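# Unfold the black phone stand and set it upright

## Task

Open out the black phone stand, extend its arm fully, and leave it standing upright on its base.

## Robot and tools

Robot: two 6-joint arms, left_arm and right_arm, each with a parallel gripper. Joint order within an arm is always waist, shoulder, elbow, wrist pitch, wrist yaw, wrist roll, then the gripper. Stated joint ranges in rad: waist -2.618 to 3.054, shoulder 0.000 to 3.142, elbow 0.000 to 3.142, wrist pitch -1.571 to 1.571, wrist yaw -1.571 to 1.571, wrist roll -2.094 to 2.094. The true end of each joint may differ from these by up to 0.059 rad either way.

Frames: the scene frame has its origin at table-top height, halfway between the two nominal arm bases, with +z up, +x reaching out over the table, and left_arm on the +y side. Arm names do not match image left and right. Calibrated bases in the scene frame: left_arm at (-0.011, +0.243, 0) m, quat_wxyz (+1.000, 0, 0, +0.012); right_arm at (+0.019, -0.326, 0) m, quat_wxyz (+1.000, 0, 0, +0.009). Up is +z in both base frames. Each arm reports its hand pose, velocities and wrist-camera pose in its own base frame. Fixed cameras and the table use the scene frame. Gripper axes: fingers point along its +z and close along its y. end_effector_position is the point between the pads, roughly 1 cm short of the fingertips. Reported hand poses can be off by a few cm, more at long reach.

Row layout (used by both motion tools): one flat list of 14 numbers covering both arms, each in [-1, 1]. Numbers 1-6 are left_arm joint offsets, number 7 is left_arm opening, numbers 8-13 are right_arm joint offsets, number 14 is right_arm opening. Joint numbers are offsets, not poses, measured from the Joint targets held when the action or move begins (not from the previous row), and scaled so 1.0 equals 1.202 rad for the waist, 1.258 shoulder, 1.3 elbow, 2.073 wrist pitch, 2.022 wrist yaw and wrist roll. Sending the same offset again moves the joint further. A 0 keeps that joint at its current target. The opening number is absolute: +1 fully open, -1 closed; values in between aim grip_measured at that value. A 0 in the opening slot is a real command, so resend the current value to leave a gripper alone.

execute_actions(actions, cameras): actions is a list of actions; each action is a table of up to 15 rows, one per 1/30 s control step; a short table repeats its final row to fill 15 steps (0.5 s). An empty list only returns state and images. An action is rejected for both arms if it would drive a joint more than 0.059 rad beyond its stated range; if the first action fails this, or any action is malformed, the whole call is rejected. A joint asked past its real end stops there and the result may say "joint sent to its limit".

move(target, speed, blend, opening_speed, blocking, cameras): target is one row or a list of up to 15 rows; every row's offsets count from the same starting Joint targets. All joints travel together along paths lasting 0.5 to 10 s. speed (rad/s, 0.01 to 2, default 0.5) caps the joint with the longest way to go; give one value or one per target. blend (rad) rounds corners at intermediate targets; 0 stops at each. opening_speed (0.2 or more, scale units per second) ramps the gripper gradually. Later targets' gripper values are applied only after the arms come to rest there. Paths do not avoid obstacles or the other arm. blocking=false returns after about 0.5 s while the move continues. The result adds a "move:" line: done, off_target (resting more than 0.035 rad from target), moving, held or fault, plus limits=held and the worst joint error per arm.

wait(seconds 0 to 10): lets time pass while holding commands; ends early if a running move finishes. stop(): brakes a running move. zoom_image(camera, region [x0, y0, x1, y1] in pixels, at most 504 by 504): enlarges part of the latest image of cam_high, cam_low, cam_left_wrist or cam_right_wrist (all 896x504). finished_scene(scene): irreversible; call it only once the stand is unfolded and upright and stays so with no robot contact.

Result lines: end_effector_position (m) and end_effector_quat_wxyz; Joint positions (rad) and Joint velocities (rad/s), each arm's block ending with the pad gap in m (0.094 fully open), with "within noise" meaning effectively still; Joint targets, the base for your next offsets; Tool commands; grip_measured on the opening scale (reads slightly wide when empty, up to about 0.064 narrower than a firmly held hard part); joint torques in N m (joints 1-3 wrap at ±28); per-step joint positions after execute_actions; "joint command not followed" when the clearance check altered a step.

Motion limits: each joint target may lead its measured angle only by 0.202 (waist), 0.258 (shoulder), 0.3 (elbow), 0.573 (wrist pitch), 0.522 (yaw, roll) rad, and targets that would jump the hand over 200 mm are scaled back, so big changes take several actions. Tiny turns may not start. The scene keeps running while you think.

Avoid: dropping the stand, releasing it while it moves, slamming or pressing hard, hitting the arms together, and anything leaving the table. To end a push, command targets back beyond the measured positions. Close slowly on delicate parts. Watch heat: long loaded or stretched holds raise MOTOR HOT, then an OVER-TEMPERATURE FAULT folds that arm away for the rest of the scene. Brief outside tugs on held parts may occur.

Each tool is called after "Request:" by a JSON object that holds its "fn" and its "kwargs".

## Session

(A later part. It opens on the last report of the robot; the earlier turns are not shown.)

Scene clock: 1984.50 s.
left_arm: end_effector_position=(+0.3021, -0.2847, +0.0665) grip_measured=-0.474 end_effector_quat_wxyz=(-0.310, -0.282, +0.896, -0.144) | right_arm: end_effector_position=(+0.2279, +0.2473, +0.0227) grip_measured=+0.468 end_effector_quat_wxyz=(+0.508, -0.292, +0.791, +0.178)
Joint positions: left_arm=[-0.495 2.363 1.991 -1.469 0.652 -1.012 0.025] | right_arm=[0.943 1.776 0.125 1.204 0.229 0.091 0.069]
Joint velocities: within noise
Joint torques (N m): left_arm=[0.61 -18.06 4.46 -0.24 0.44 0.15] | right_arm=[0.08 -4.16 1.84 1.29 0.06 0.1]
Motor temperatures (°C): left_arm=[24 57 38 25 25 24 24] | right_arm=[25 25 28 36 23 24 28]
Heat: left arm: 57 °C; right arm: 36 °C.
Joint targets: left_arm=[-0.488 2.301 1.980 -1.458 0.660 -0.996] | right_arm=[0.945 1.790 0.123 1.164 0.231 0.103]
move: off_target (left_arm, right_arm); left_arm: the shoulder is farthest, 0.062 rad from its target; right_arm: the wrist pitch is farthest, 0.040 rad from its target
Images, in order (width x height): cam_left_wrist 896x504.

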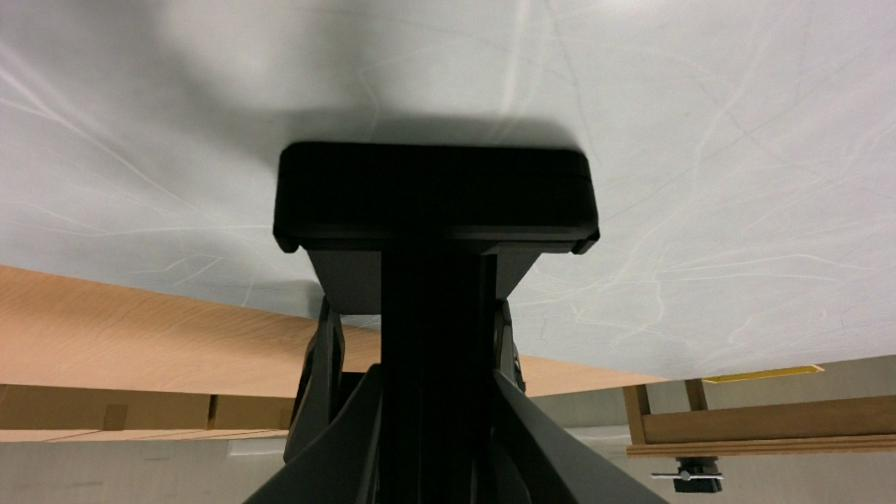

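Request:
{"fn": "move", "kwargs": {"target": [[0,0,0,0,0,0,-0.65,0,0,0,0,0,0,0.85],[0,0,0,0,0,0,-0.65,0.0458,-0.310,-0.0485,-0.132,0.0124,0.0148,0.85],[0,0,0,0,0,0,-0.65,0.048,-0.67,-0.0177,-0.395,0.0143,0.0173,0.85]], "speed": 0.4, "cameras": ["cam_right_wrist"]}}

Scene clock: 2001.50 s.
left_arm: end_effector_position=(+0.3020, -0.2849, +0.0673) grip_measured=-0.478 end_effector_quat_wxyz=(-0.310, -0.279, +0.897, -0.146) | right_arm: end_effector_position=(+0.1899, +0.2118, +0.0630) grip_measured=+0.849 end_effector_quat_wxyz=(+0.480, -0.303, +0.805, +0.173)
Joint positions: left_arm=[-0.495 2.362 1.991 -1.47 0.653 -1.006 0.025] | right_arm=[0.993 0.959 0.075 0.365 0.253 0.128 0.087]
Joint velocities: within noise
Joint torques (N m): left_arm=[0.64 -17.87 4.44 -0.21 0.43 0.09] | right_arm=[0.69 -2.36 7.3 1.42 0.16 0.11]
Motor temperatures (°C): left_arm=[24 56 37 25 25 24 25] | right_arm=[25 25 28 35 23 24 28]
Heat: left arm: 56 °C; right arm: 35 °C.
Joint targets: left_arm=[-0.488 2.301 1.980 -1.458 0.660 -0.996] | right_arm=[1.003 0.947 0.100 0.345 0.260 0.138]
move: off_target (left_arm); left_arm: the shoulder is farthest, 0.061 rad from its target
Images, in order (width x height): cam_right_wrist 896x504.

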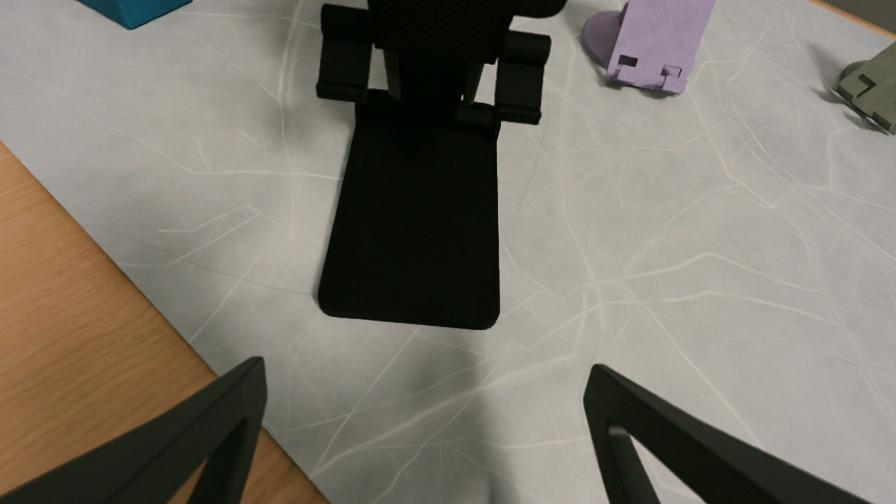

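Request:
{"fn": "move", "kwargs": {"target": [0,0,0,0,0,0,-0.65,0,0.2742,0.1554,0.0844,0.0257,0.0183,0.6], "speed": 0.25, "cameras": ["cam_right_wrist"]}}

Scene clock: 2017.73 s.
left_arm: end_effector_position=(+0.3020, -0.2849, +0.0673) grip_measured=-0.478 end_effector_quat_wxyz=(-0.310, -0.279, +0.897, -0.146) | right_arm: end_effector_position=(+0.2280, +0.2542, +0.0807) grip_measured=+0.601 end_effector_quat_wxyz=(+0.492, -0.272, +0.810, +0.166)
Joint positions: left_arm=[-0.495 2.362 1.991 -1.47 0.653 -1.005 0.025] | right_arm=[0.993 1.285 0.276 0.506 0.304 0.164 0.075]
Joint velocities: within noise
Joint torques (N m): left_arm=[0.64 -17.89 4.48 -0.21 0.43 0.08] | right_arm=[0.83 -3.47 7.12 1.77 0.2 0.06]
Motor temperatures (°C): left_arm=[24 58 37 25 25 24 25] | right_arm=[25 25 30 35 23 24 27]
Heat: left arm: 58 °C; right arm: 35 °C.
Joint targets: left_arm=[-0.488 2.301 1.980 -1.458 0.660 -0.996] | right_arm=[1.003 1.292 0.302 0.520 0.312 0.174]
move: off_target (left_arm); left_arm: the shoulder is farthest, 0.061 rad from its target
Images, in order (width x height): cam_right_wrist 896x504.

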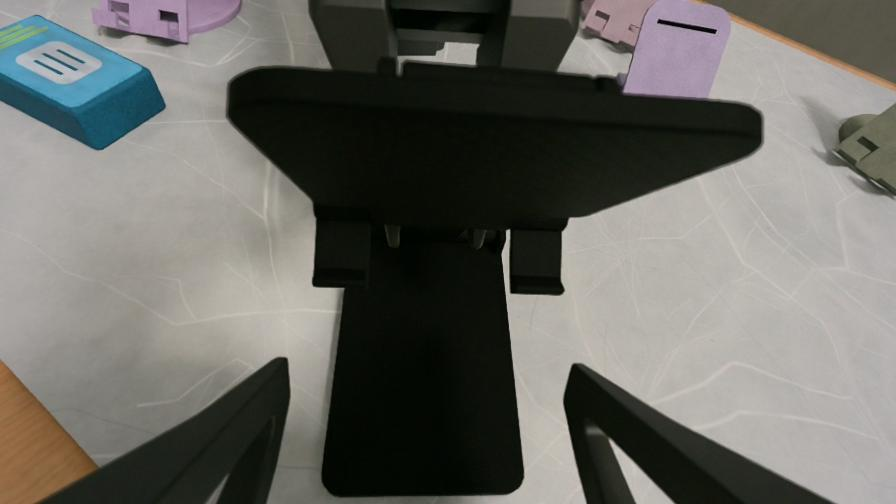

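Request:
{"fn": "move", "kwargs": {"target": [0,0,0,0,0,0,-0.65,-0.0849,0.1725,0.1062,0.0453,-0.0608,-0.0386,0.9], "speed": 0.15, "cameras": ["cam_right_wrist"]}}

Scene clock: 2031.17 s.
left_arm: end_effector_position=(+0.3020, -0.2849, +0.0673) grip_measured=-0.478 end_effector_quat_wxyz=(-0.310, -0.279, +0.897, -0.146) | right_arm: end_effector_position=(+0.2631, +0.2837, +0.0795) grip_measured=+0.899 end_effector_quat_wxyz=(+0.490, -0.287, +0.803, +0.178)
Joint positions: left_arm=[-0.495 2.362 1.991 -1.47 0.653 -1.005 0.025] | right_arm=[0.909 1.497 0.414 0.6 0.194 0.105 0.089]
Joint velocities: within noise
Joint torques (N m): left_arm=[0.62 -17.96 4.49 -0.22 0.44 0.08] | right_arm=[-0.83 -4.9 6.72 1.73 -0.04 -0.1]
Motor temperatures (°C): left_arm=[24 59 37 25 25 24 25] | right_arm=[25 25 31 36 23 24 27]
Heat: left arm: 59 °C; right arm: 36 °C.
Joint targets: left_arm=[-0.488 2.301 1.980 -1.458 0.660 -0.996] | right_arm=[0.901 1.509 0.440 0.614 0.189 0.097]
move: off_target (left_arm); left_arm: the shoulder is farthest, 0.061 rad from its target
Images, in order (width x height): cam_right_wrist 896x504.

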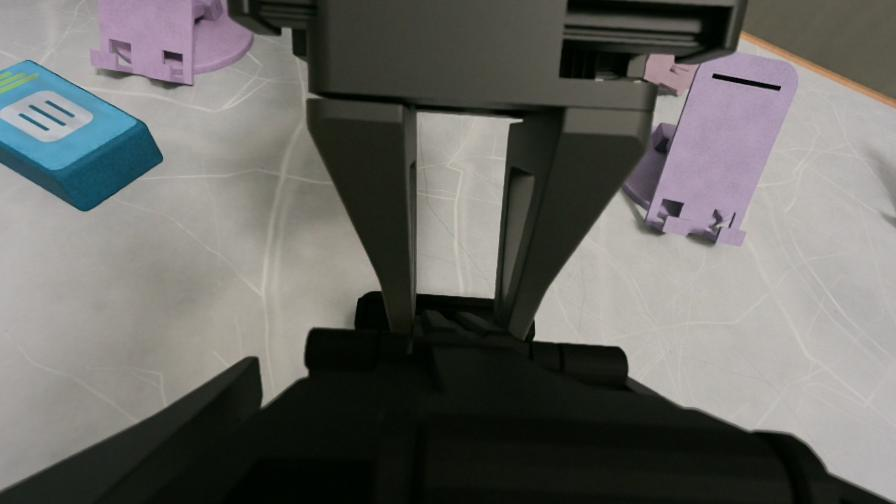

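Request:
{"fn": "move", "kwargs": {"target": [0,0,0,0,0,0,-0.65,-0.006,0.006,0,0,0.024,0.006,0.9], "speed": 0.15, "cameras": ["cam_right_wrist"]}}

Scene clock: 2049.37 s.
left_arm: end_effector_position=(+0.3020, -0.2849, +0.0673) grip_measured=-0.478 end_effector_quat_wxyz=(-0.310, -0.279, +0.897, -0.146) | right_arm: end_effector_position=(+0.2691, +0.2770, +0.0778) grip_measured=+0.899 end_effector_quat_wxyz=(+0.495, -0.277, +0.808, +0.161)
Joint positions: left_arm=[-0.495 2.362 1.991 -1.47 0.653 -1.005 0.025] | right_arm=[0.903 1.505 0.414 0.602 0.23 0.105 0.089]
Joint velocities: within noise
Joint torques (N m): left_arm=[0.65 -17.88 4.49 -0.22 0.42 0.09] | right_arm=[-0.91 -5.18 6.54 1.68 0.2 0.01]
Motor temperatures (°C): left_arm=[24 59 36 25 25 24 26] | right_arm=[25 26 30 38 23 24 26]
Heat: left arm: 59 °C; right arm: 38 °C.
Joint targets: left_arm=[-0.488 2.301 1.980 -1.458 0.660 -0.996] | right_arm=[0.893 1.516 0.440 0.614 0.238 0.109]
move: off_target (left_arm); left_arm: the shoulder is farthest, 0.061 rad from its target
Images, in order (width x height): cam_right_wrist 896x504.

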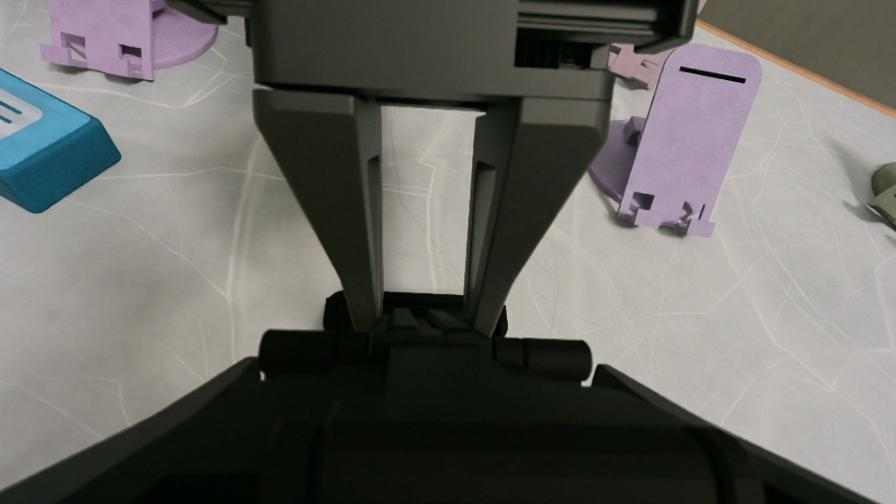

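Request:
{"fn": "move", "kwargs": {"target": [0,0,0,0,0,0,-0.65,0,0,0,0,0,0,0.25], "opening_speed": 0.5, "cameras": ["cam_right_wrist"]}}

Scene clock: 2055.17 s.
left_arm: end_effector_position=(+0.3026, -0.2860, +0.0675) grip_measured=-0.478 end_effector_quat_wxyz=(-0.310, -0.278, +0.897, -0.149) | right_arm: end_effector_position=(+0.2686, +0.2776, +0.0777) grip_measured=+0.428 end_effector_quat_wxyz=(+0.495, -0.278, +0.807, +0.162)
Joint positions: left_arm=[-0.495 2.362 1.991 -1.465 0.658 -1.005 0.025] | right_arm=[0.903 1.505 0.414 0.602 0.225 0.105 0.067]
Joint velocities: within noise
Joint torques (N m): left_arm=[0.66 -17.95 4.45 -0.25 0.4 0.09] | right_arm=[-0.7 -5.15 6.61 1.69 0.23 0.03]
Motor temperatures (°C): left_arm=[24 60 36 25 25 24 26] | right_arm=[25 26 30 38 23 24 26]
Heat: left arm: 60 °C; right arm: 38 °C.
Joint targets: left_arm=[-0.488 2.301 1.980 -1.458 0.660 -0.996] | right_arm=[0.893 1.516 0.440 0.614 0.238 0.109]
move: off_target (left_arm); left_arm: the shoulder is farthest, 0.061 rad from its target
Images, in order (width x height): cam_right_wrist 896x504.

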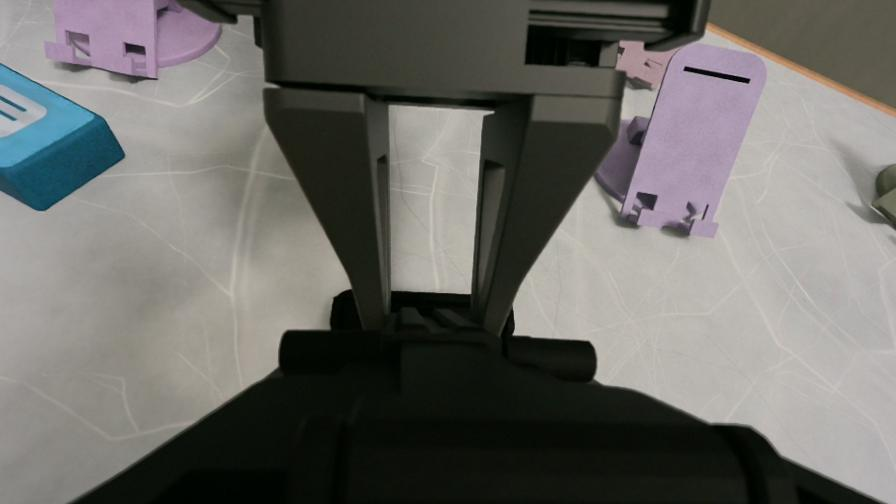

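Request:
{"fn": "move", "kwargs": {"target": [[0,0,0,0,0,0,-0.7,0.0308,-0.066,-0.1008,-0.0096,0.0087,0.004,0.2],[0,0,0,0,0,0,-0.7,0.0499,-0.1288,-0.1531,-0.0154,0.0183,0.0084,0.2]], "speed": 0.1, "blend": 0.02, "cameras": ["cam_right_wrist","cam_left_wrist"]}}

Scene clock: 2090.67 s.
left_arm: end_effector_position=(+0.2915, -0.2976, +0.0733) grip_measured=-0.479 end_effector_quat_wxyz=(-0.334, -0.273, +0.888, -0.160) | right_arm: end_effector_position=(+0.2426, +0.2576, +0.0795) grip_measured=+0.417 end_effector_quat_wxyz=(+0.508, -0.277, +0.798, +0.168)
Joint positions: left_arm=[-0.514 2.362 1.985 -1.478 0.714 -1.004 0.024] | right_arm=[0.942 1.373 0.277 0.637 0.259 0.111 0.067]
Joint velocities: within noise
Joint torques (N m): left_arm=[2.55 -17.87 4.82 -0.17 -0.2 0.1] | right_arm=[0.84 -6.26 2.22 1.12 0.22 0.16]
Motor temperatures (°C): left_arm=[24 61 36 25 25 24 26] | right_arm=[25 26 29 38 23 24 27]
Heat: left arm: 61 °C; right arm: 38 °C.
Joint targets: left_arm=[-0.488 2.301 1.980 -1.458 0.660 -0.996] | right_arm=[0.953 1.354 0.241 0.582 0.275 0.126]
move: off_target (left_arm, right_arm); blend cut to 0 rad at target 1; left_arm: the shoulder is farthest, 0.061 rad from its target; right_arm: the wrist pitch is farthest, 0.055 rad from its target
Images, in order (width x height): cam_left_wrist 896x504, cam_right_wrist 896x504.

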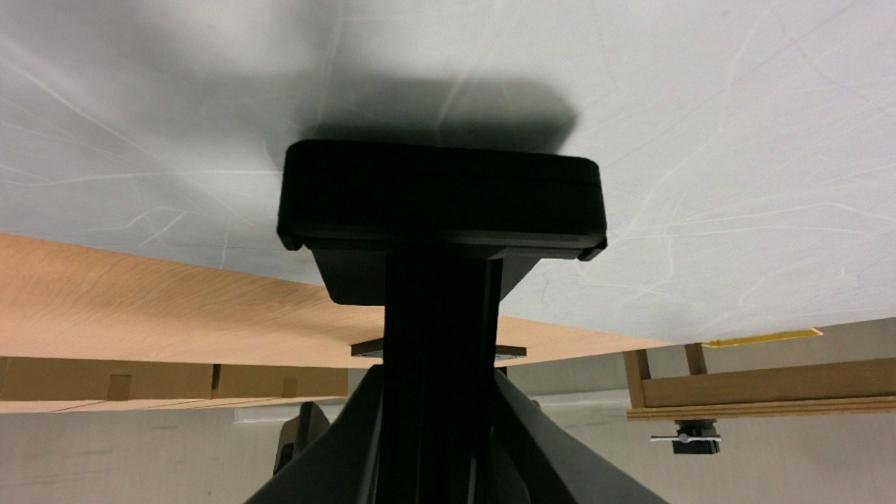

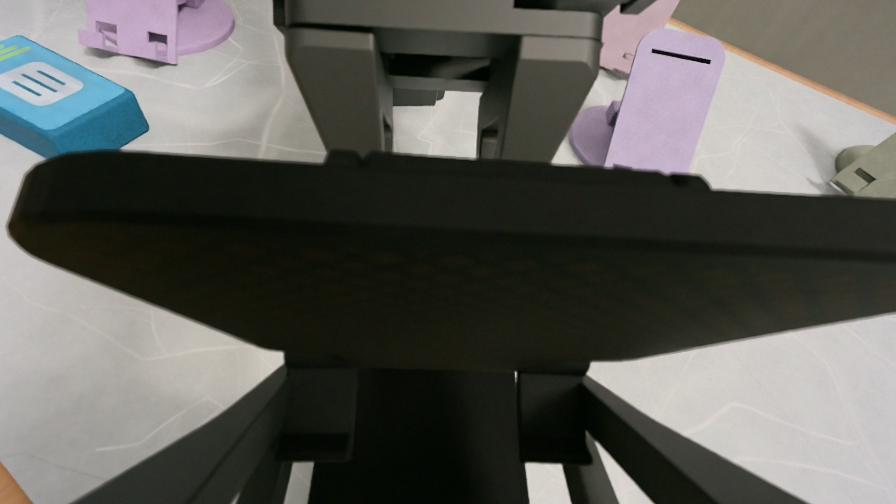

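Request:
{"fn": "move", "kwargs": {"target": [0.042,0,0,0,-0.04,0,-0.7,0,0,0,0,0,0,0.2], "speed": 0.15, "cameras": ["cam_right_wrist"]}}

Scene clock: 2095.00 s.
left_arm: end_effector_position=(+0.3029, -0.2824, +0.0694) grip_measured=-0.479 end_effector_quat_wxyz=(-0.321, -0.286, +0.890, -0.154) | right_arm: end_effector_position=(+0.2395, +0.2570, +0.0750) grip_measured=+0.416 end_effector_quat_wxyz=(+0.500, -0.281, +0.802, +0.168)
Joint positions: left_arm=[-0.479 2.362 1.985 -1.478 0.679 -1 0.024] | right_arm=[0.945 1.373 0.273 0.625 0.254 0.115 0.067]
Joint velocities: within noise
Joint torques (N m): left_arm=[4.08 -17.95 4.83 -0.17 -0.71 0.05] | right_arm=[0.55 -6.12 2.56 1.24 0.31 0.1]
Motor temperatures (°C): left_arm=[24 61 36 25 25 24 26] | right_arm=[25 26 29 37 23 24 28]
Heat: left arm: 61 °C; right arm: 37 °C.
Joint targets: left_arm=[-0.438 2.301 1.980 -1.458 0.579 -0.996] | right_arm=[0.953 1.354 0.241 0.582 0.275 0.125]
move: off_target (left_arm, right_arm); left_arm: the wrist yaw is farthest, 0.100 rad from its target; right_arm: the wrist pitch is farthest, 0.043 rad from its target
Images, in order (width x height): cam_right_wrist 896x504.

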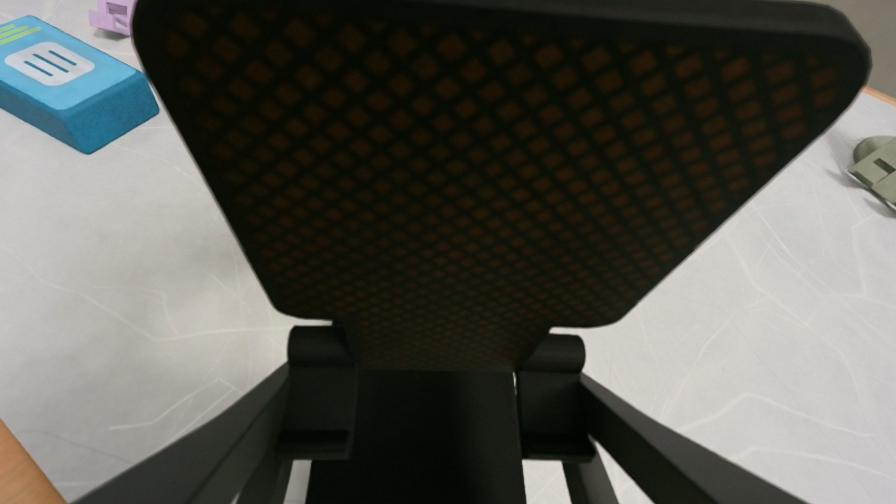

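Request:
{"fn": "move", "kwargs": {"target": [0.02,0,0,0,-0.015,0,-0.7,0.0225,-0.0938,-0.0415,-0.0324,0.0119,0.0059,0.2], "speed": 0.1, "cameras": ["cam_right_wrist"]}}

Scene clock: 2100.23 s.
left_arm: end_effector_position=(+0.3079, -0.2749, +0.0677) grip_measured=-0.479 end_effector_quat_wxyz=(-0.315, -0.293, +0.890, -0.150) | right_arm: end_effector_position=(+0.2239, +0.2479, +0.0791) grip_measured=+0.416 end_effector_quat_wxyz=(+0.500, -0.283, +0.799, +0.176)
Joint positions: left_arm=[-0.463 2.362 1.985 -1.479 0.662 -1 0.024] | right_arm=[0.972 1.259 0.22 0.567 0.263 0.13 0.067]
Joint velocities: within noise
Joint torques (N m): left_arm=[4.83 -17.84 4.83 -0.16 -0.88 0.05] | right_arm=[0.44 -5.45 2.5 1.15 0.47 0.08]
Motor temperatures (°C): left_arm=[24 61 36 25 25 24 26] | right_arm=[25 26 28 37 23 24 28]
Heat: left arm: 61 °C; right arm: 37 °C.
Joint targets: left_arm=[-0.414 2.301 1.980 -1.458 0.548 -0.996] | right_arm=[0.980 1.236 0.187 0.515 0.299 0.137]
move: off_target (left_arm, right_arm); left_arm: the wrist yaw is farthest, 0.114 rad from its target; right_arm: the wrist pitch is farthest, 0.052 rad from its target
Images, in order (width x height): cam_right_wrist 896x504.

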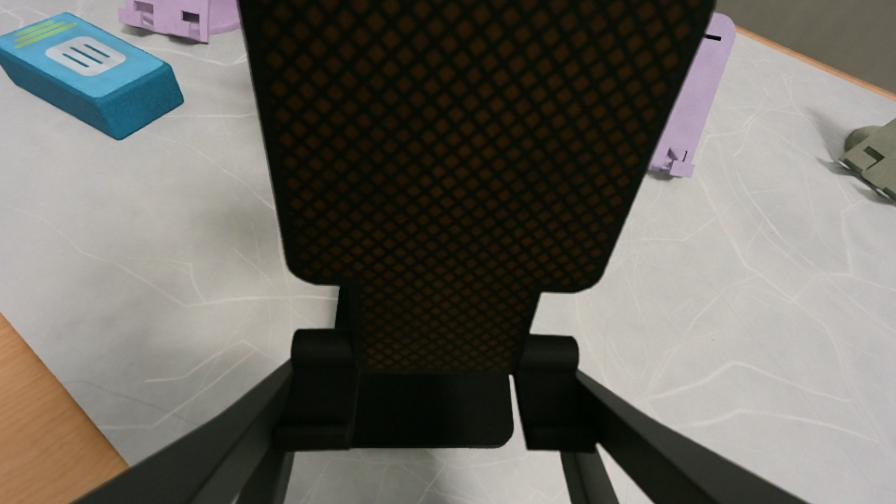

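Request:
{"fn": "move", "kwargs": {"target": [0,0,0,0,0,0,-0.7,0.0254,-0.1248,-0.0239,-0.0619,0.0133,0.006,0.2], "speed": 0.1, "cameras": ["cam_right_wrist"]}}

Scene clock: 2105.97 s.
left_arm: end_effector_position=(+0.3080, -0.2744, +0.0689) grip_measured=-0.479 end_effector_quat_wxyz=(-0.313, -0.293, +0.891, -0.150) | right_arm: end_effector_position=(+0.2103, +0.2374, +0.0883) grip_measured=+0.416 end_effector_quat_wxyz=(+0.502, -0.283, +0.797, +0.178)
Joint positions: left_arm=[-0.463 2.358 1.985 -1.48 0.658 -1.001 0.024] | right_arm=[1.003 1.101 0.19 0.443 0.288 0.142 0.067]
Joint velocities: within noise
Joint torques (N m): left_arm=[4.81 -17.43 4.82 -0.14 -0.84 0.05] | right_arm=[0.53 -4.63 3.1 1.05 0.51 0.07]
Motor temperatures (°C): left_arm=[24 61 36 25 25 24 26] | right_arm=[25 26 28 36 23 24 28]
Heat: left arm: 61 °C; right arm: 36 °C.
Joint targets: left_arm=[-0.414 2.301 1.980 -1.458 0.548 -0.996] | right_arm=[1.011 1.079 0.156 0.386 0.326 0.150]
move: off_target (left_arm, right_arm); left_arm: the wrist yaw is farthest, 0.110 rad from its target; right_arm: the wrist pitch is farthest, 0.057 rad from its target
Images, in order (width x height): cam_right_wrist 896x504.

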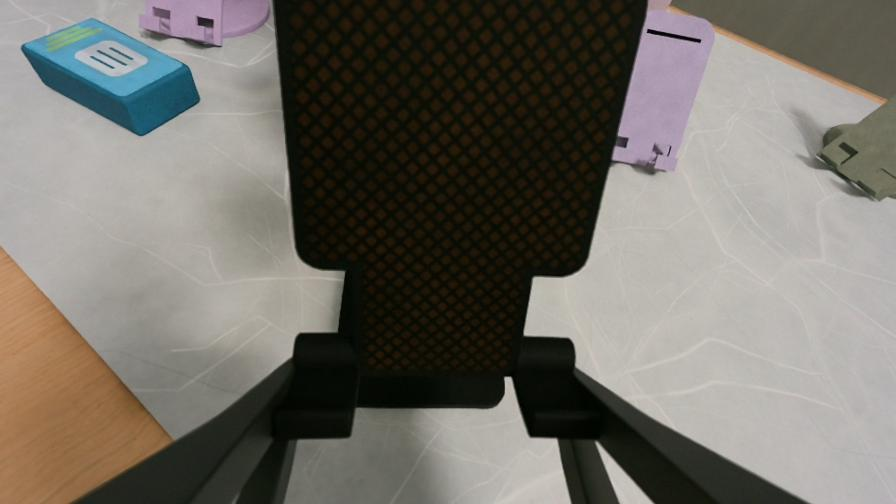

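Request:
{"fn": "move", "kwargs": {"target": [0,0,0,0,0,0,-0.7,0.0126,-0.064,0.001,-0.04,0.0067,0.003,0.2], "speed": 0.1, "cameras": ["cam_low"]}}

Request:
{"fn": "zoom_image", "kwargs": {"camera": "cam_low", "region": [380, 170, 560, 320]}}

Scene clock: 2111.57 s.
left_arm: end_effector_position=(+0.3072, -0.2747, +0.0696) grip_measured=-0.479 end_effector_quat_wxyz=(-0.315, -0.293, +0.890, -0.150) | right_arm: end_effector_position=(+0.2042, +0.2331, +0.0930) grip_measured=+0.416 end_effector_quat_wxyz=(+0.500, -0.285, +0.798, +0.178)
Joint positions: left_arm=[-0.463 2.358 1.985 -1.483 0.663 -1.001 0.024] | right_arm=[1.018 1.022 0.19 0.357 0.299 0.149 0.067]
Joint velocities: within noise
Joint torques (N m): left_arm=[4.81 -17.5 4.78 -0.11 -0.9 0.06] | right_arm=[0.43 -4.18 3.47 1.09 0.51 0.03]
Motor temperatures (°C): left_arm=[25 60 36 25 25 24 26] | right_arm=[25 26 28 36 23 24 28]
Heat: left arm: 60 °C; right arm: 36 °C.
Joint targets: left_arm=[-0.414 2.301 1.980 -1.458 0.548 -0.996] | right_arm=[1.026 0.999 0.158 0.303 0.339 0.156]
move: off_target (left_arm, right_arm); left_arm: the wrist yaw is farthest, 0.115 rad from its target; right_arm: the wrist pitch is farthest, 0.054 rad from its target
Images, in order (width x height): cam_low 896x504.

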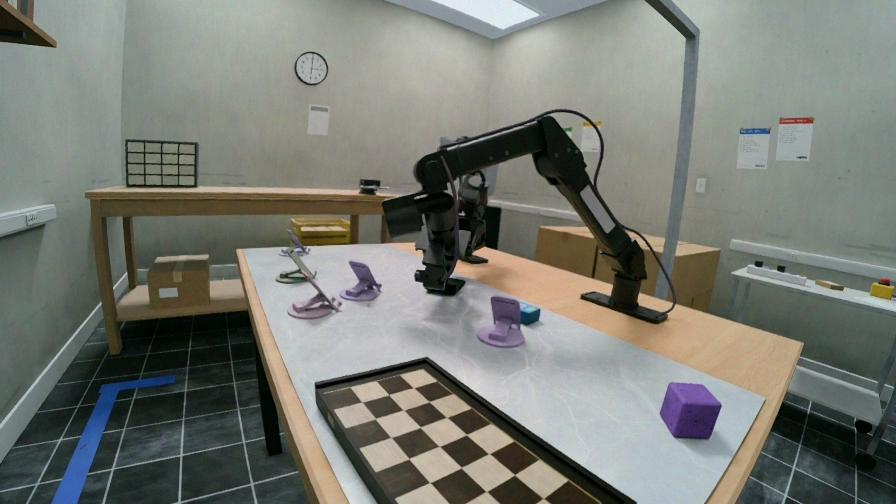

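Scaled by 2.800.

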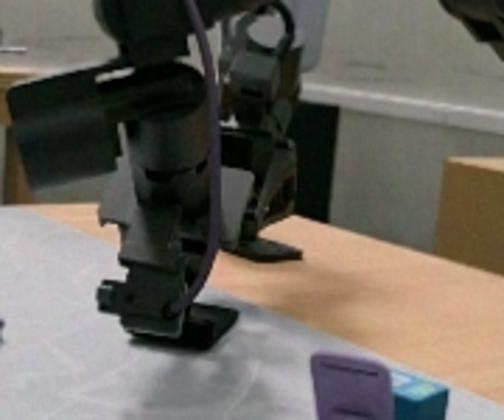

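Request:
{"fn": "move", "kwargs": {"target": [-0.035,0,0,0,0.05,0,-0.6,-0.004,0.014,0.032,0.024,-0.015,-0.003,0.25], "speed": 0.2, "cameras": []}}

Request:
{"fn": "move", "kwargs": {"target": [0,0,0,0,0,0,-0.6,0,0,0,0,0,0,0.9], "opening_speed": 0.7, "cameras": ["cam_right_wrist","cam_left_wrist"]}}

Scene clock: 2116.43 s.
left_arm: end_effector_position=(+0.3065, -0.2769, +0.0706) grip_measured=-0.479 end_effector_quat_wxyz=(-0.318, -0.292, +0.889, -0.154) | right_arm: end_effector_position=(+0.2044, +0.2330, +0.0933) grip_measured=+0.416 end_effector_quat_wxyz=(+0.500, -0.284, +0.798, +0.178)
Joint positions: left_arm=[-0.465 2.358 1.985 -1.482 0.673 -1.001 0.024] | right_arm=[1.018 1.022 0.19 0.358 0.3 0.15 0.067]
Joint velocities: within noise
Joint torques (N m): left_arm=[0.91 -17.54 4.81 -0.11 0.11 0.06] | right_arm=[-0.02 -2.58 6.34 1.58 0.17 0]
Motor temperatures (°C): left_arm=[25 59 36 25 25 24 26] | right_arm=[25 26 28 36 23 24 28]
Heat: left arm: 59 °C; right arm: 36 °C.
Joint targets: left_arm=[-0.456 2.301 1.980 -1.458 0.649 -0.996] | right_arm=[1.021 1.016 0.199 0.353 0.309 0.150]
move: off_target (left_arm); left_arm: the shoulder is farthest, 0.057 rad from its target
No camera images: "cameras" was empty.

Scene clock: 2117.60 s.
left_arm: end_effector_position=(+0.3086, -0.2753, +0.0694) grip_measured=-0.479 end_effector_quat_wxyz=(-0.313, -0.293, +0.890, -0.153) | right_arm: end_effector_position=(+0.2047, +0.2332, +0.0941) grip_measured=+0.899 end_effector_quat_wxyz=(+0.502, -0.284, +0.798, +0.178)
Joint positions: left_arm=[-0.462 2.358 1.985 -1.477 0.665 -1.001 0.024] | right_arm=[1.018 1.022 0.19 0.361 0.301 0.15 0.089]
Joint velocities: within noise
Joint torques (N m): left_arm=[0.61 -17.48 4.85 -0.15 0.2 0.05] | right_arm=[-0.08 -2.48 6.57 1.52 0.13 -0.02]
Motor temperatures (°C): left_arm=[25 59 36 25 25 24 26] | right_arm=[25 26 28 36 23 24 28]
Heat: left arm: 59 °C; right arm: 36 °C.
Joint targets: left_arm=[-0.456 2.301 1.980 -1.458 0.649 -0.996] | right_arm=[1.021 1.016 0.199 0.353 0.309 0.150]
move: off_target (left_arm); left_arm: the shoulder is farthest, 0.057 rad from its target
Images, in order (width x height): cam_left_wrist 896x504, cam_right_wrist 896x504.

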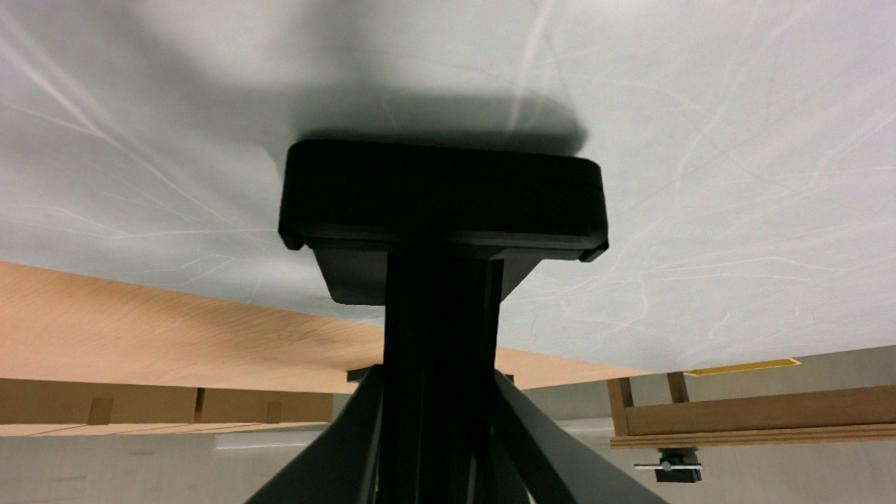

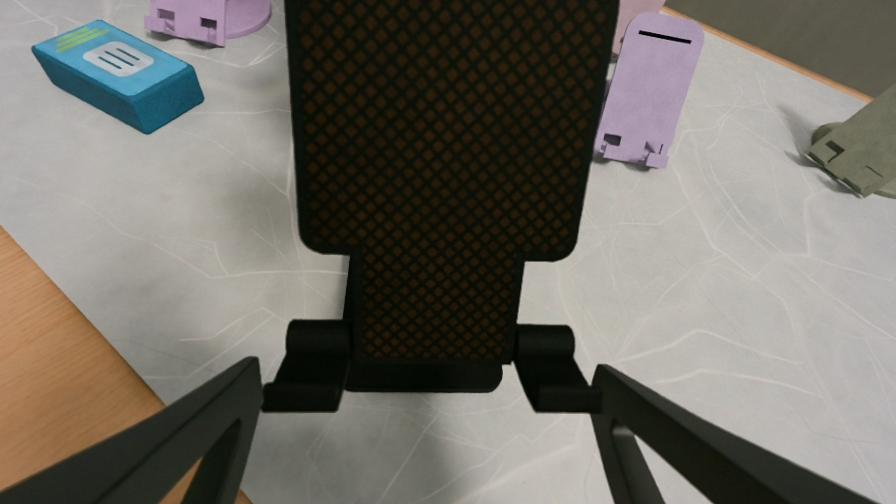

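Request:
{"fn": "move", "kwargs": {"target": [[0,0,0,0,0,0,-0.6,0,-0.1987,-0.1154,-0.0482,0,0,0.9],[0,0,0,0,0,0,-0.6,-0.108,-0.2512,0.1538,-0.315,-0.1528,-0.0742,0.9]], "speed": [0.2,0.5], "cameras": ["cam_right_wrist"]}}

Scene clock: 2130.67 s.
left_arm: end_effector_position=(+0.3086, -0.2753, +0.0694) grip_measured=-0.479 end_effector_quat_wxyz=(-0.313, -0.293, +0.890, -0.153) | right_arm: end_effector_position=(+0.1696, +0.2140, +0.1208) grip_measured=+0.899 end_effector_quat_wxyz=(+0.412, -0.383, +0.803, +0.198)
Joint positions: left_arm=[-0.462 2.358 1.985 -1.477 0.665 -1.001 0.024] | right_arm=[0.901 0.712 0.37 -0.28 0.006 0.008 0.089]
Joint velocities: within noise
Joint torques (N m): left_arm=[0.65 -17.51 4.86 -0.16 0.2 0.05] | right_arm=[-0.79 -1.44 8.64 1.32 -0.07 -0.14]
Motor temperatures (°C): left_arm=[24 57 36 25 25 24 26] | right_arm=[25 25 29 36 23 24 27]
Heat: left arm: 57 °C; right arm: 36 °C.
Joint targets: left_arm=[-0.456 2.301 1.980 -1.458 0.649 -0.996] | right_arm=[0.892 0.701 0.399 -0.300 0.000 -0.001]
move: off_target (left_arm); left_arm: the shoulder is farthest, 0.057 rad from its target
Images, in order (width x height): cam_right_wrist 896x504.

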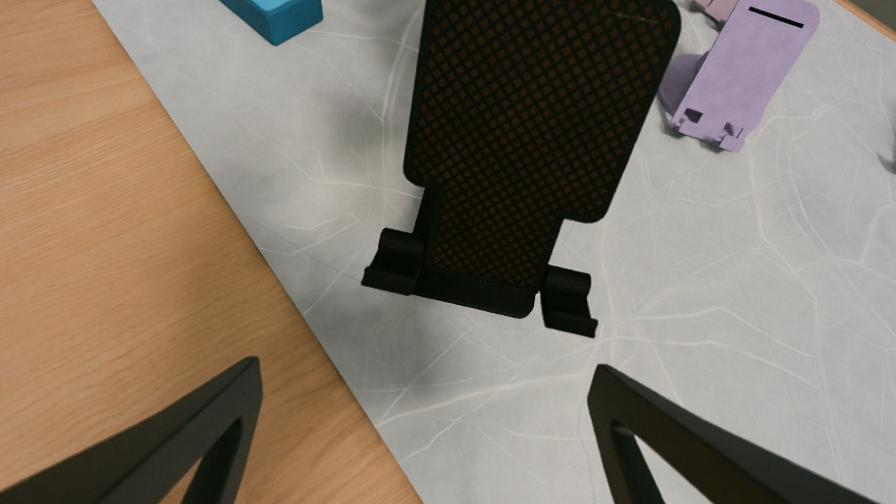

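Request:
{"fn": "move", "kwargs": {"target": [0,0.036,0,0,0,0,-0.5,0,0,0,0,0,0,0.9], "speed": 0.1, "cameras": []}}

Request:
{"fn": "move", "kwargs": {"target": [0,0,0,0,0,0,0.3,0,0,0,0,0,0,0.9], "opening_speed": 0.4, "cameras": ["cam_left_wrist"]}}

Scene clock: 2141.13 s.
left_arm: end_effector_position=(+0.3086, -0.2753, +0.0694) grip_measured=-0.479 end_effector_quat_wxyz=(-0.313, -0.293, +0.890, -0.153) | right_arm: end_effector_position=(+0.1694, +0.2140, +0.1206) grip_measured=+0.899 end_effector_quat_wxyz=(+0.411, -0.383, +0.803, +0.198)
Joint positions: left_arm=[-0.462 2.358 1.985 -1.477 0.665 -1.001 0.024] | right_arm=[0.901 0.712 0.37 -0.281 0.006 0.008 0.089]
Joint velocities: within noise
Joint torques (N m): left_arm=[0.61 -13.22 4.82 -0.16 0.2 0.06] | right_arm=[-0.62 -1.36 8.57 1.37 -0.07 -0.07]
Motor temperatures (°C): left_arm=[24 57 36 25 25 24 26] | right_arm=[25 25 30 35 23 24 26]
Heat: left arm: 57 °C; right arm: 35 °C.
Joint targets: left_arm=[-0.456 2.346 1.980 -1.458 0.649 -0.996] | right_arm=[0.892 0.701 0.399 -0.300 0.000 0.000]
move: done
No camera images: "cameras" was empty.

Scene clock: 2143.33 s.
left_arm: end_effector_position=(+0.3105, -0.2740, +0.0675) grip_measured=+0.298 end_effector_quat_wxyz=(-0.306, -0.291, +0.894, -0.150) | right_arm: end_effector_position=(+0.1694, +0.2140, +0.1206) grip_measured=+0.899 end_effector_quat_wxyz=(+0.411, -0.383, +0.803, +0.198)
Joint positions: left_arm=[-0.462 2.358 1.985 -1.469 0.65 -1.001 0.061] | right_arm=[0.901 0.712 0.37 -0.281 0.006 0.008 0.089]
Joint velocities: within noise
Joint torques (N m): left_arm=[0.62 -13.3 4.86 -0.23 0.35 0.05] | right_arm=[-0.98 -1.37 8.43 1.39 -0.05 -0.14]
Motor temperatures (°C): left_arm=[24 56 36 25 25 24 26] | right_arm=[25 25 31 35 23 24 26]
Heat: left arm: 56 °C; right arm: 35 °C.
Joint targets: left_arm=[-0.456 2.346 1.980 -1.458 0.649 -0.996] | right_arm=[0.892 0.701 0.399 -0.300 0.000 0.000]
move: done
Images, in order (width x height): cam_left_wrist 896x504.

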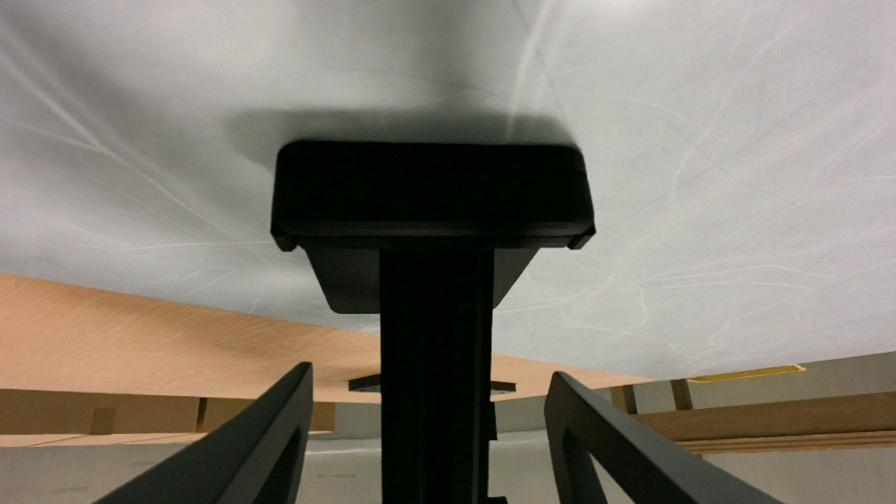

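Request:
{"fn": "move", "kwargs": {"target": [[0,0,0,0,0,0,0.85,0,0,0,0,0,0,0.9],[0.09,-0.12,0.008,0.035,0,0,0.85,0,0,0,0,0,0,0.9]], "speed": 0.15, "cameras": ["cam_left_wrist"]}}

Scene clock: 2155.47 s.
left_arm: end_effector_position=(+0.3557, -0.2436, +0.1059) grip_measured=+0.848 end_effector_quat_wxyz=(-0.235, -0.317, +0.892, -0.220) | right_arm: end_effector_position=(+0.1694, +0.2139, +0.1205) grip_measured=+0.899 end_effector_quat_wxyz=(+0.411, -0.383, +0.803, +0.198)
Joint positions: left_arm=[-0.351 2.252 1.985 -1.4 0.649 -1.001 0.087] | right_arm=[0.901 0.712 0.37 -0.281 0.006 0.008 0.089]
Joint velocities: within noise
Joint torques (N m): left_arm=[0.27 -16.99 5.97 0.11 0.4 0.05] | right_arm=[-0.9 -1.54 8.59 1.37 -0.08 -0.12]
Motor temperatures (°C): left_arm=[24 55 36 25 25 24 26] | right_arm=[25 25 31 35 23 24 26]
Heat: left arm: 55 °C; right arm: 35 °C.
Joint targets: left_arm=[-0.348 2.195 1.990 -1.385 0.649 -0.996] | right_arm=[0.892 0.701 0.399 -0.300 0.000 0.000]
move: off_target (left_arm); left_arm: the shoulder is farthest, 0.057 rad from its target
Images, in order (width x height): cam_left_wrist 896x504.

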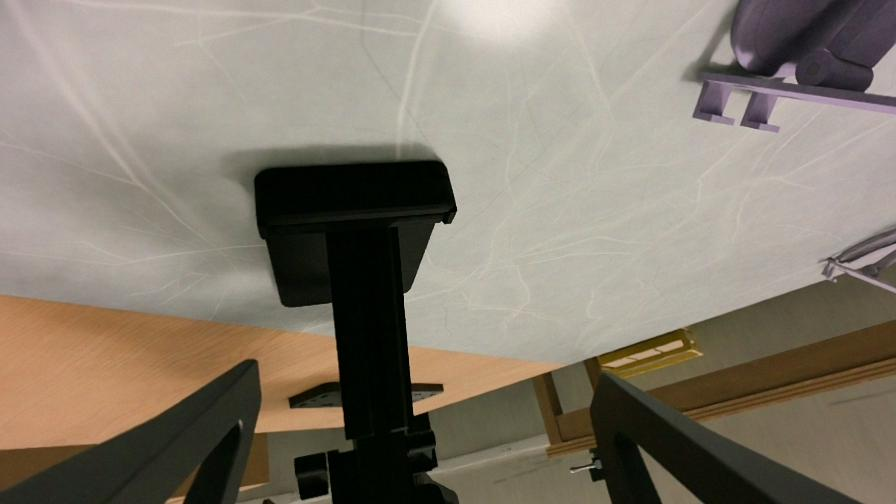

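Request:
{"fn": "move", "kwargs": {"target": [[0,-0.2,0,0,0,0,0.85,0,0,0,0,0,0,0.9],[0.2,-0.45,0,0,0,0,0.85,0,0,0,0,0,0,0.9]], "speed": 0.4, "blend": 0.05, "cameras": ["cam_high","cam_low"]}}

Request:
{"fn": "zoom_image", "kwargs": {"camera": "cam_low", "region": [380, 200, 520, 320]}}

Scene clock: 2161.13 s.
left_arm: end_effector_position=(+0.3427, -0.1446, +0.3328) grip_measured=+0.848 end_effector_quat_wxyz=(+0.040, -0.324, +0.863, -0.387) | right_arm: end_effector_position=(+0.1694, +0.2139, +0.1205) grip_measured=+0.899 end_effector_quat_wxyz=(+0.411, -0.383, +0.803, +0.198)
Joint positions: left_arm=[-0.109 1.652 1.985 -1.397 0.646 -1.001 0.087] | right_arm=[0.901 0.712 0.37 -0.281 0.006 0.008 0.089]
Joint velocities: within noise
Joint torques (N m): left_arm=[0.25 -8.8 6 0.99 0.37 0.04] | right_arm=[-0.96 -1.32 8.75 1.37 -0.06 -0.11]
Motor temperatures (°C): left_arm=[24 56 36 25 25 24 25] | right_arm=[25 25 32 35 23 24 26]
Heat: left arm: 56 °C; right arm: 35 °C.
Joint targets: left_arm=[-0.107 1.629 1.990 -1.385 0.650 -0.996] | right_arm=[0.892 0.701 0.399 -0.300 0.000 0.000]
move: done
Images, in order (width x height): cam_high 896x504, cam_low 896x504.

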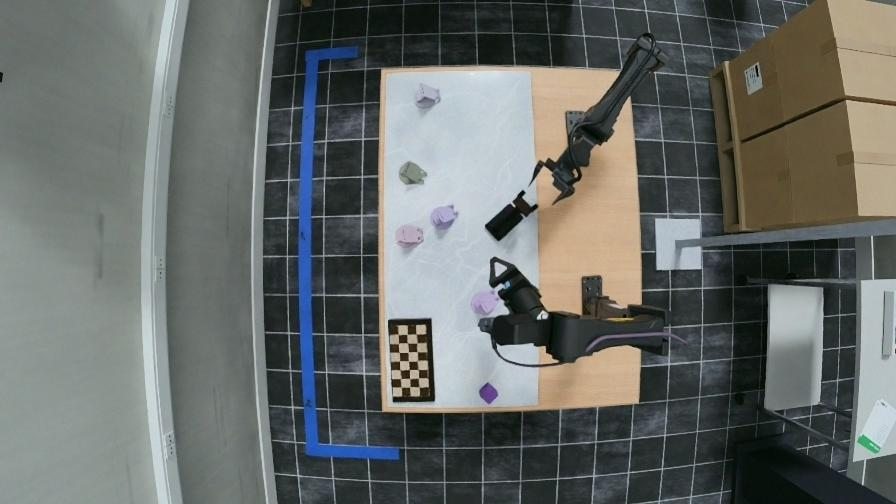

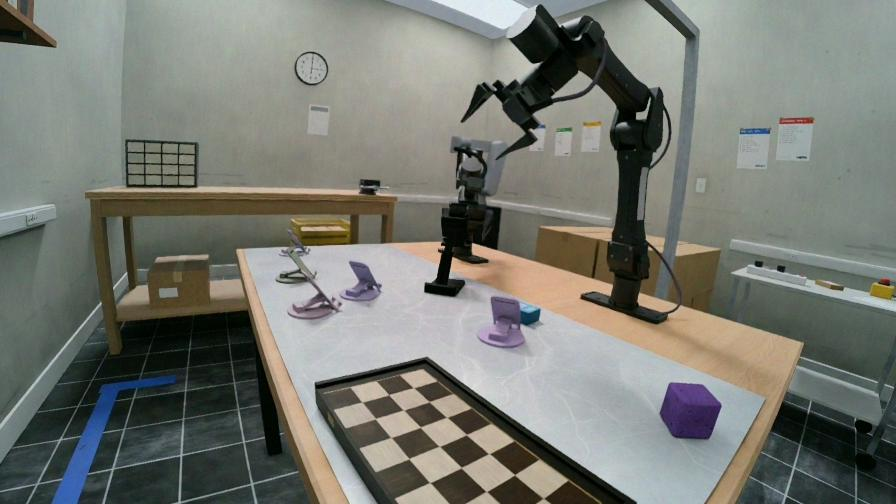

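Scaled by 3.600.

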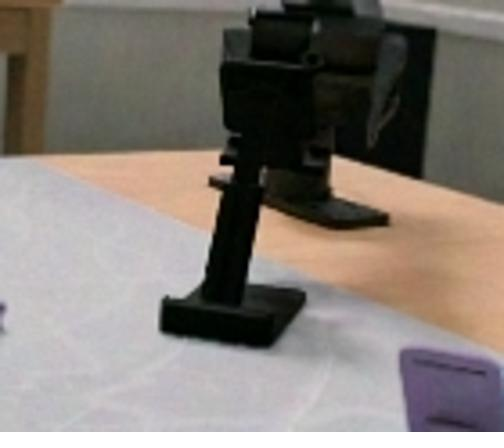

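Request:
{"fn": "move", "kwargs": {"target": [0,0,0,0,0,0,0.85,-0.35,-0.25,0,0,0,0,0.9], "speed": 0.5, "cameras": ["cam_low","cam_high"]}}

Request:
{"fn": "zoom_image", "kwargs": {"camera": "cam_low", "region": [380, 200, 520, 320]}}

Request:
{"fn": "zoom_image", "kwargs": {"camera": "cam_high", "region": [460, 170, 570, 260]}}

Scene clock: 2166.93 s.
left_arm: end_effector_position=(+0.3427, -0.1446, +0.3328) grip_measured=+0.848 end_effector_quat_wxyz=(+0.040, -0.324, +0.863, -0.387) | right_arm: end_effector_position=(+0.2303, +0.1201, +0.1979) grip_measured=+0.899 end_effector_quat_wxyz=(+0.572, -0.188, +0.786, +0.140)
Joint positions: left_arm=[-0.109 1.652 1.985 -1.397 0.646 -1.001 0.087] | right_arm=[0.479 0.398 0.37 -0.284 0.003 0.007 0.089]
Joint velocities: within noise
Joint torques (N m): left_arm=[0.29 -8.81 5.9 0.98 0.38 0.07] | right_arm=[-0.57 0.28 8.81 1.61 0.02 -0.12]
Motor temperatures (°C): left_arm=[24 54 36 25 25 24 25] | right_arm=[25 25 32 35 23 24 26]
Heat: left arm: 54 °C; right arm: 35 °C.
Joint targets: left_arm=[-0.107 1.629 1.990 -1.385 0.650 -0.996] | right_arm=[0.471 0.386 0.399 -0.300 0.000 0.000]
move: done
Images, in order (width x height): cam_high 896x504, cam_low 896x504.

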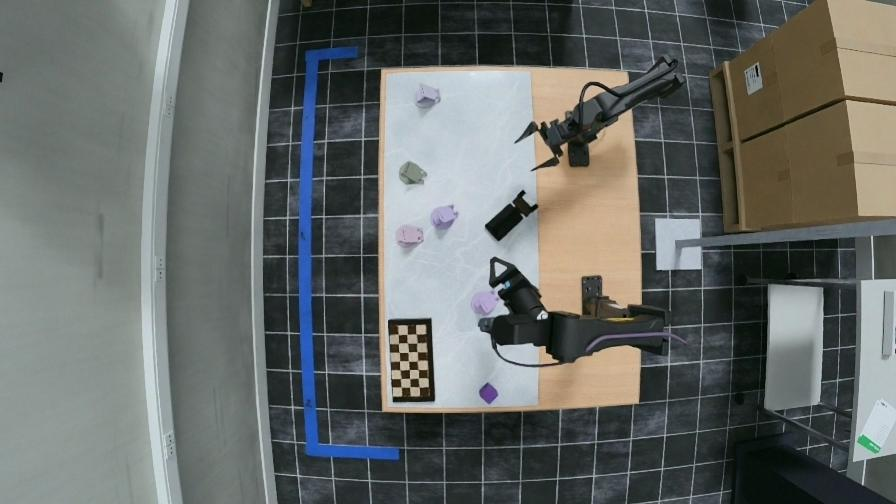

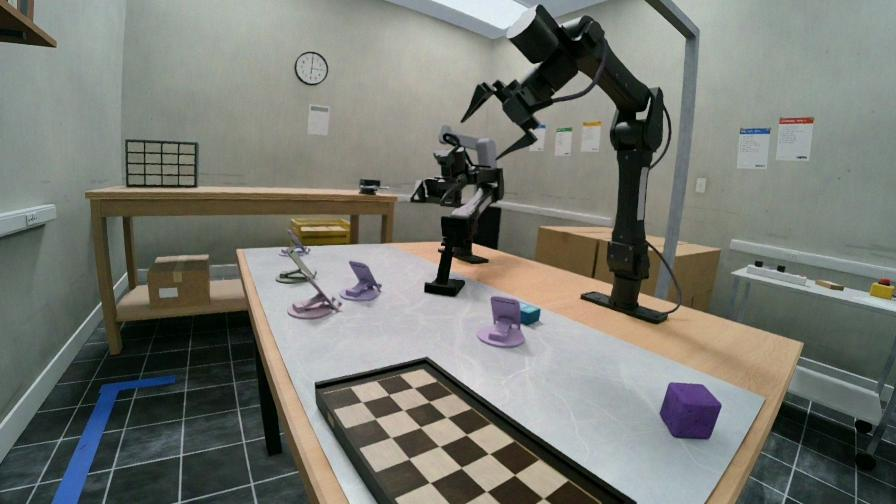

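Scaled by 3.600.

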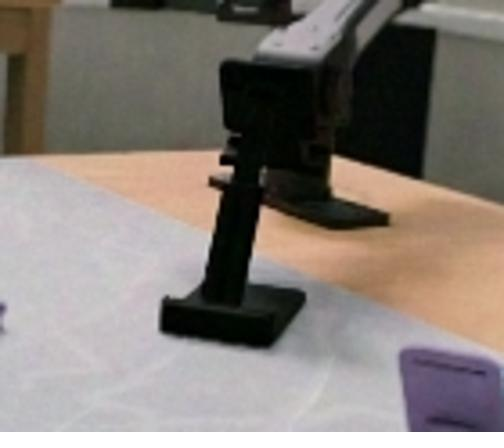

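Scaled by 4.582.

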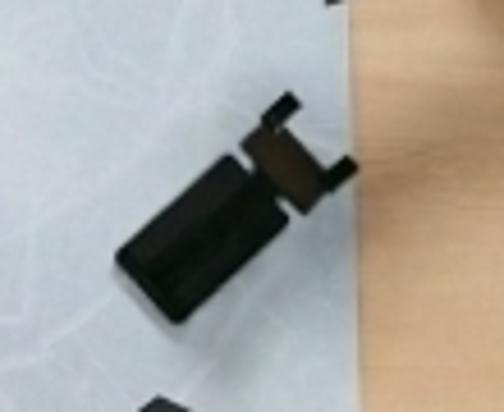

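Request:
{"fn": "finished_scene", "kwargs": {"scene": 2}}

The scene is finished: the task was done.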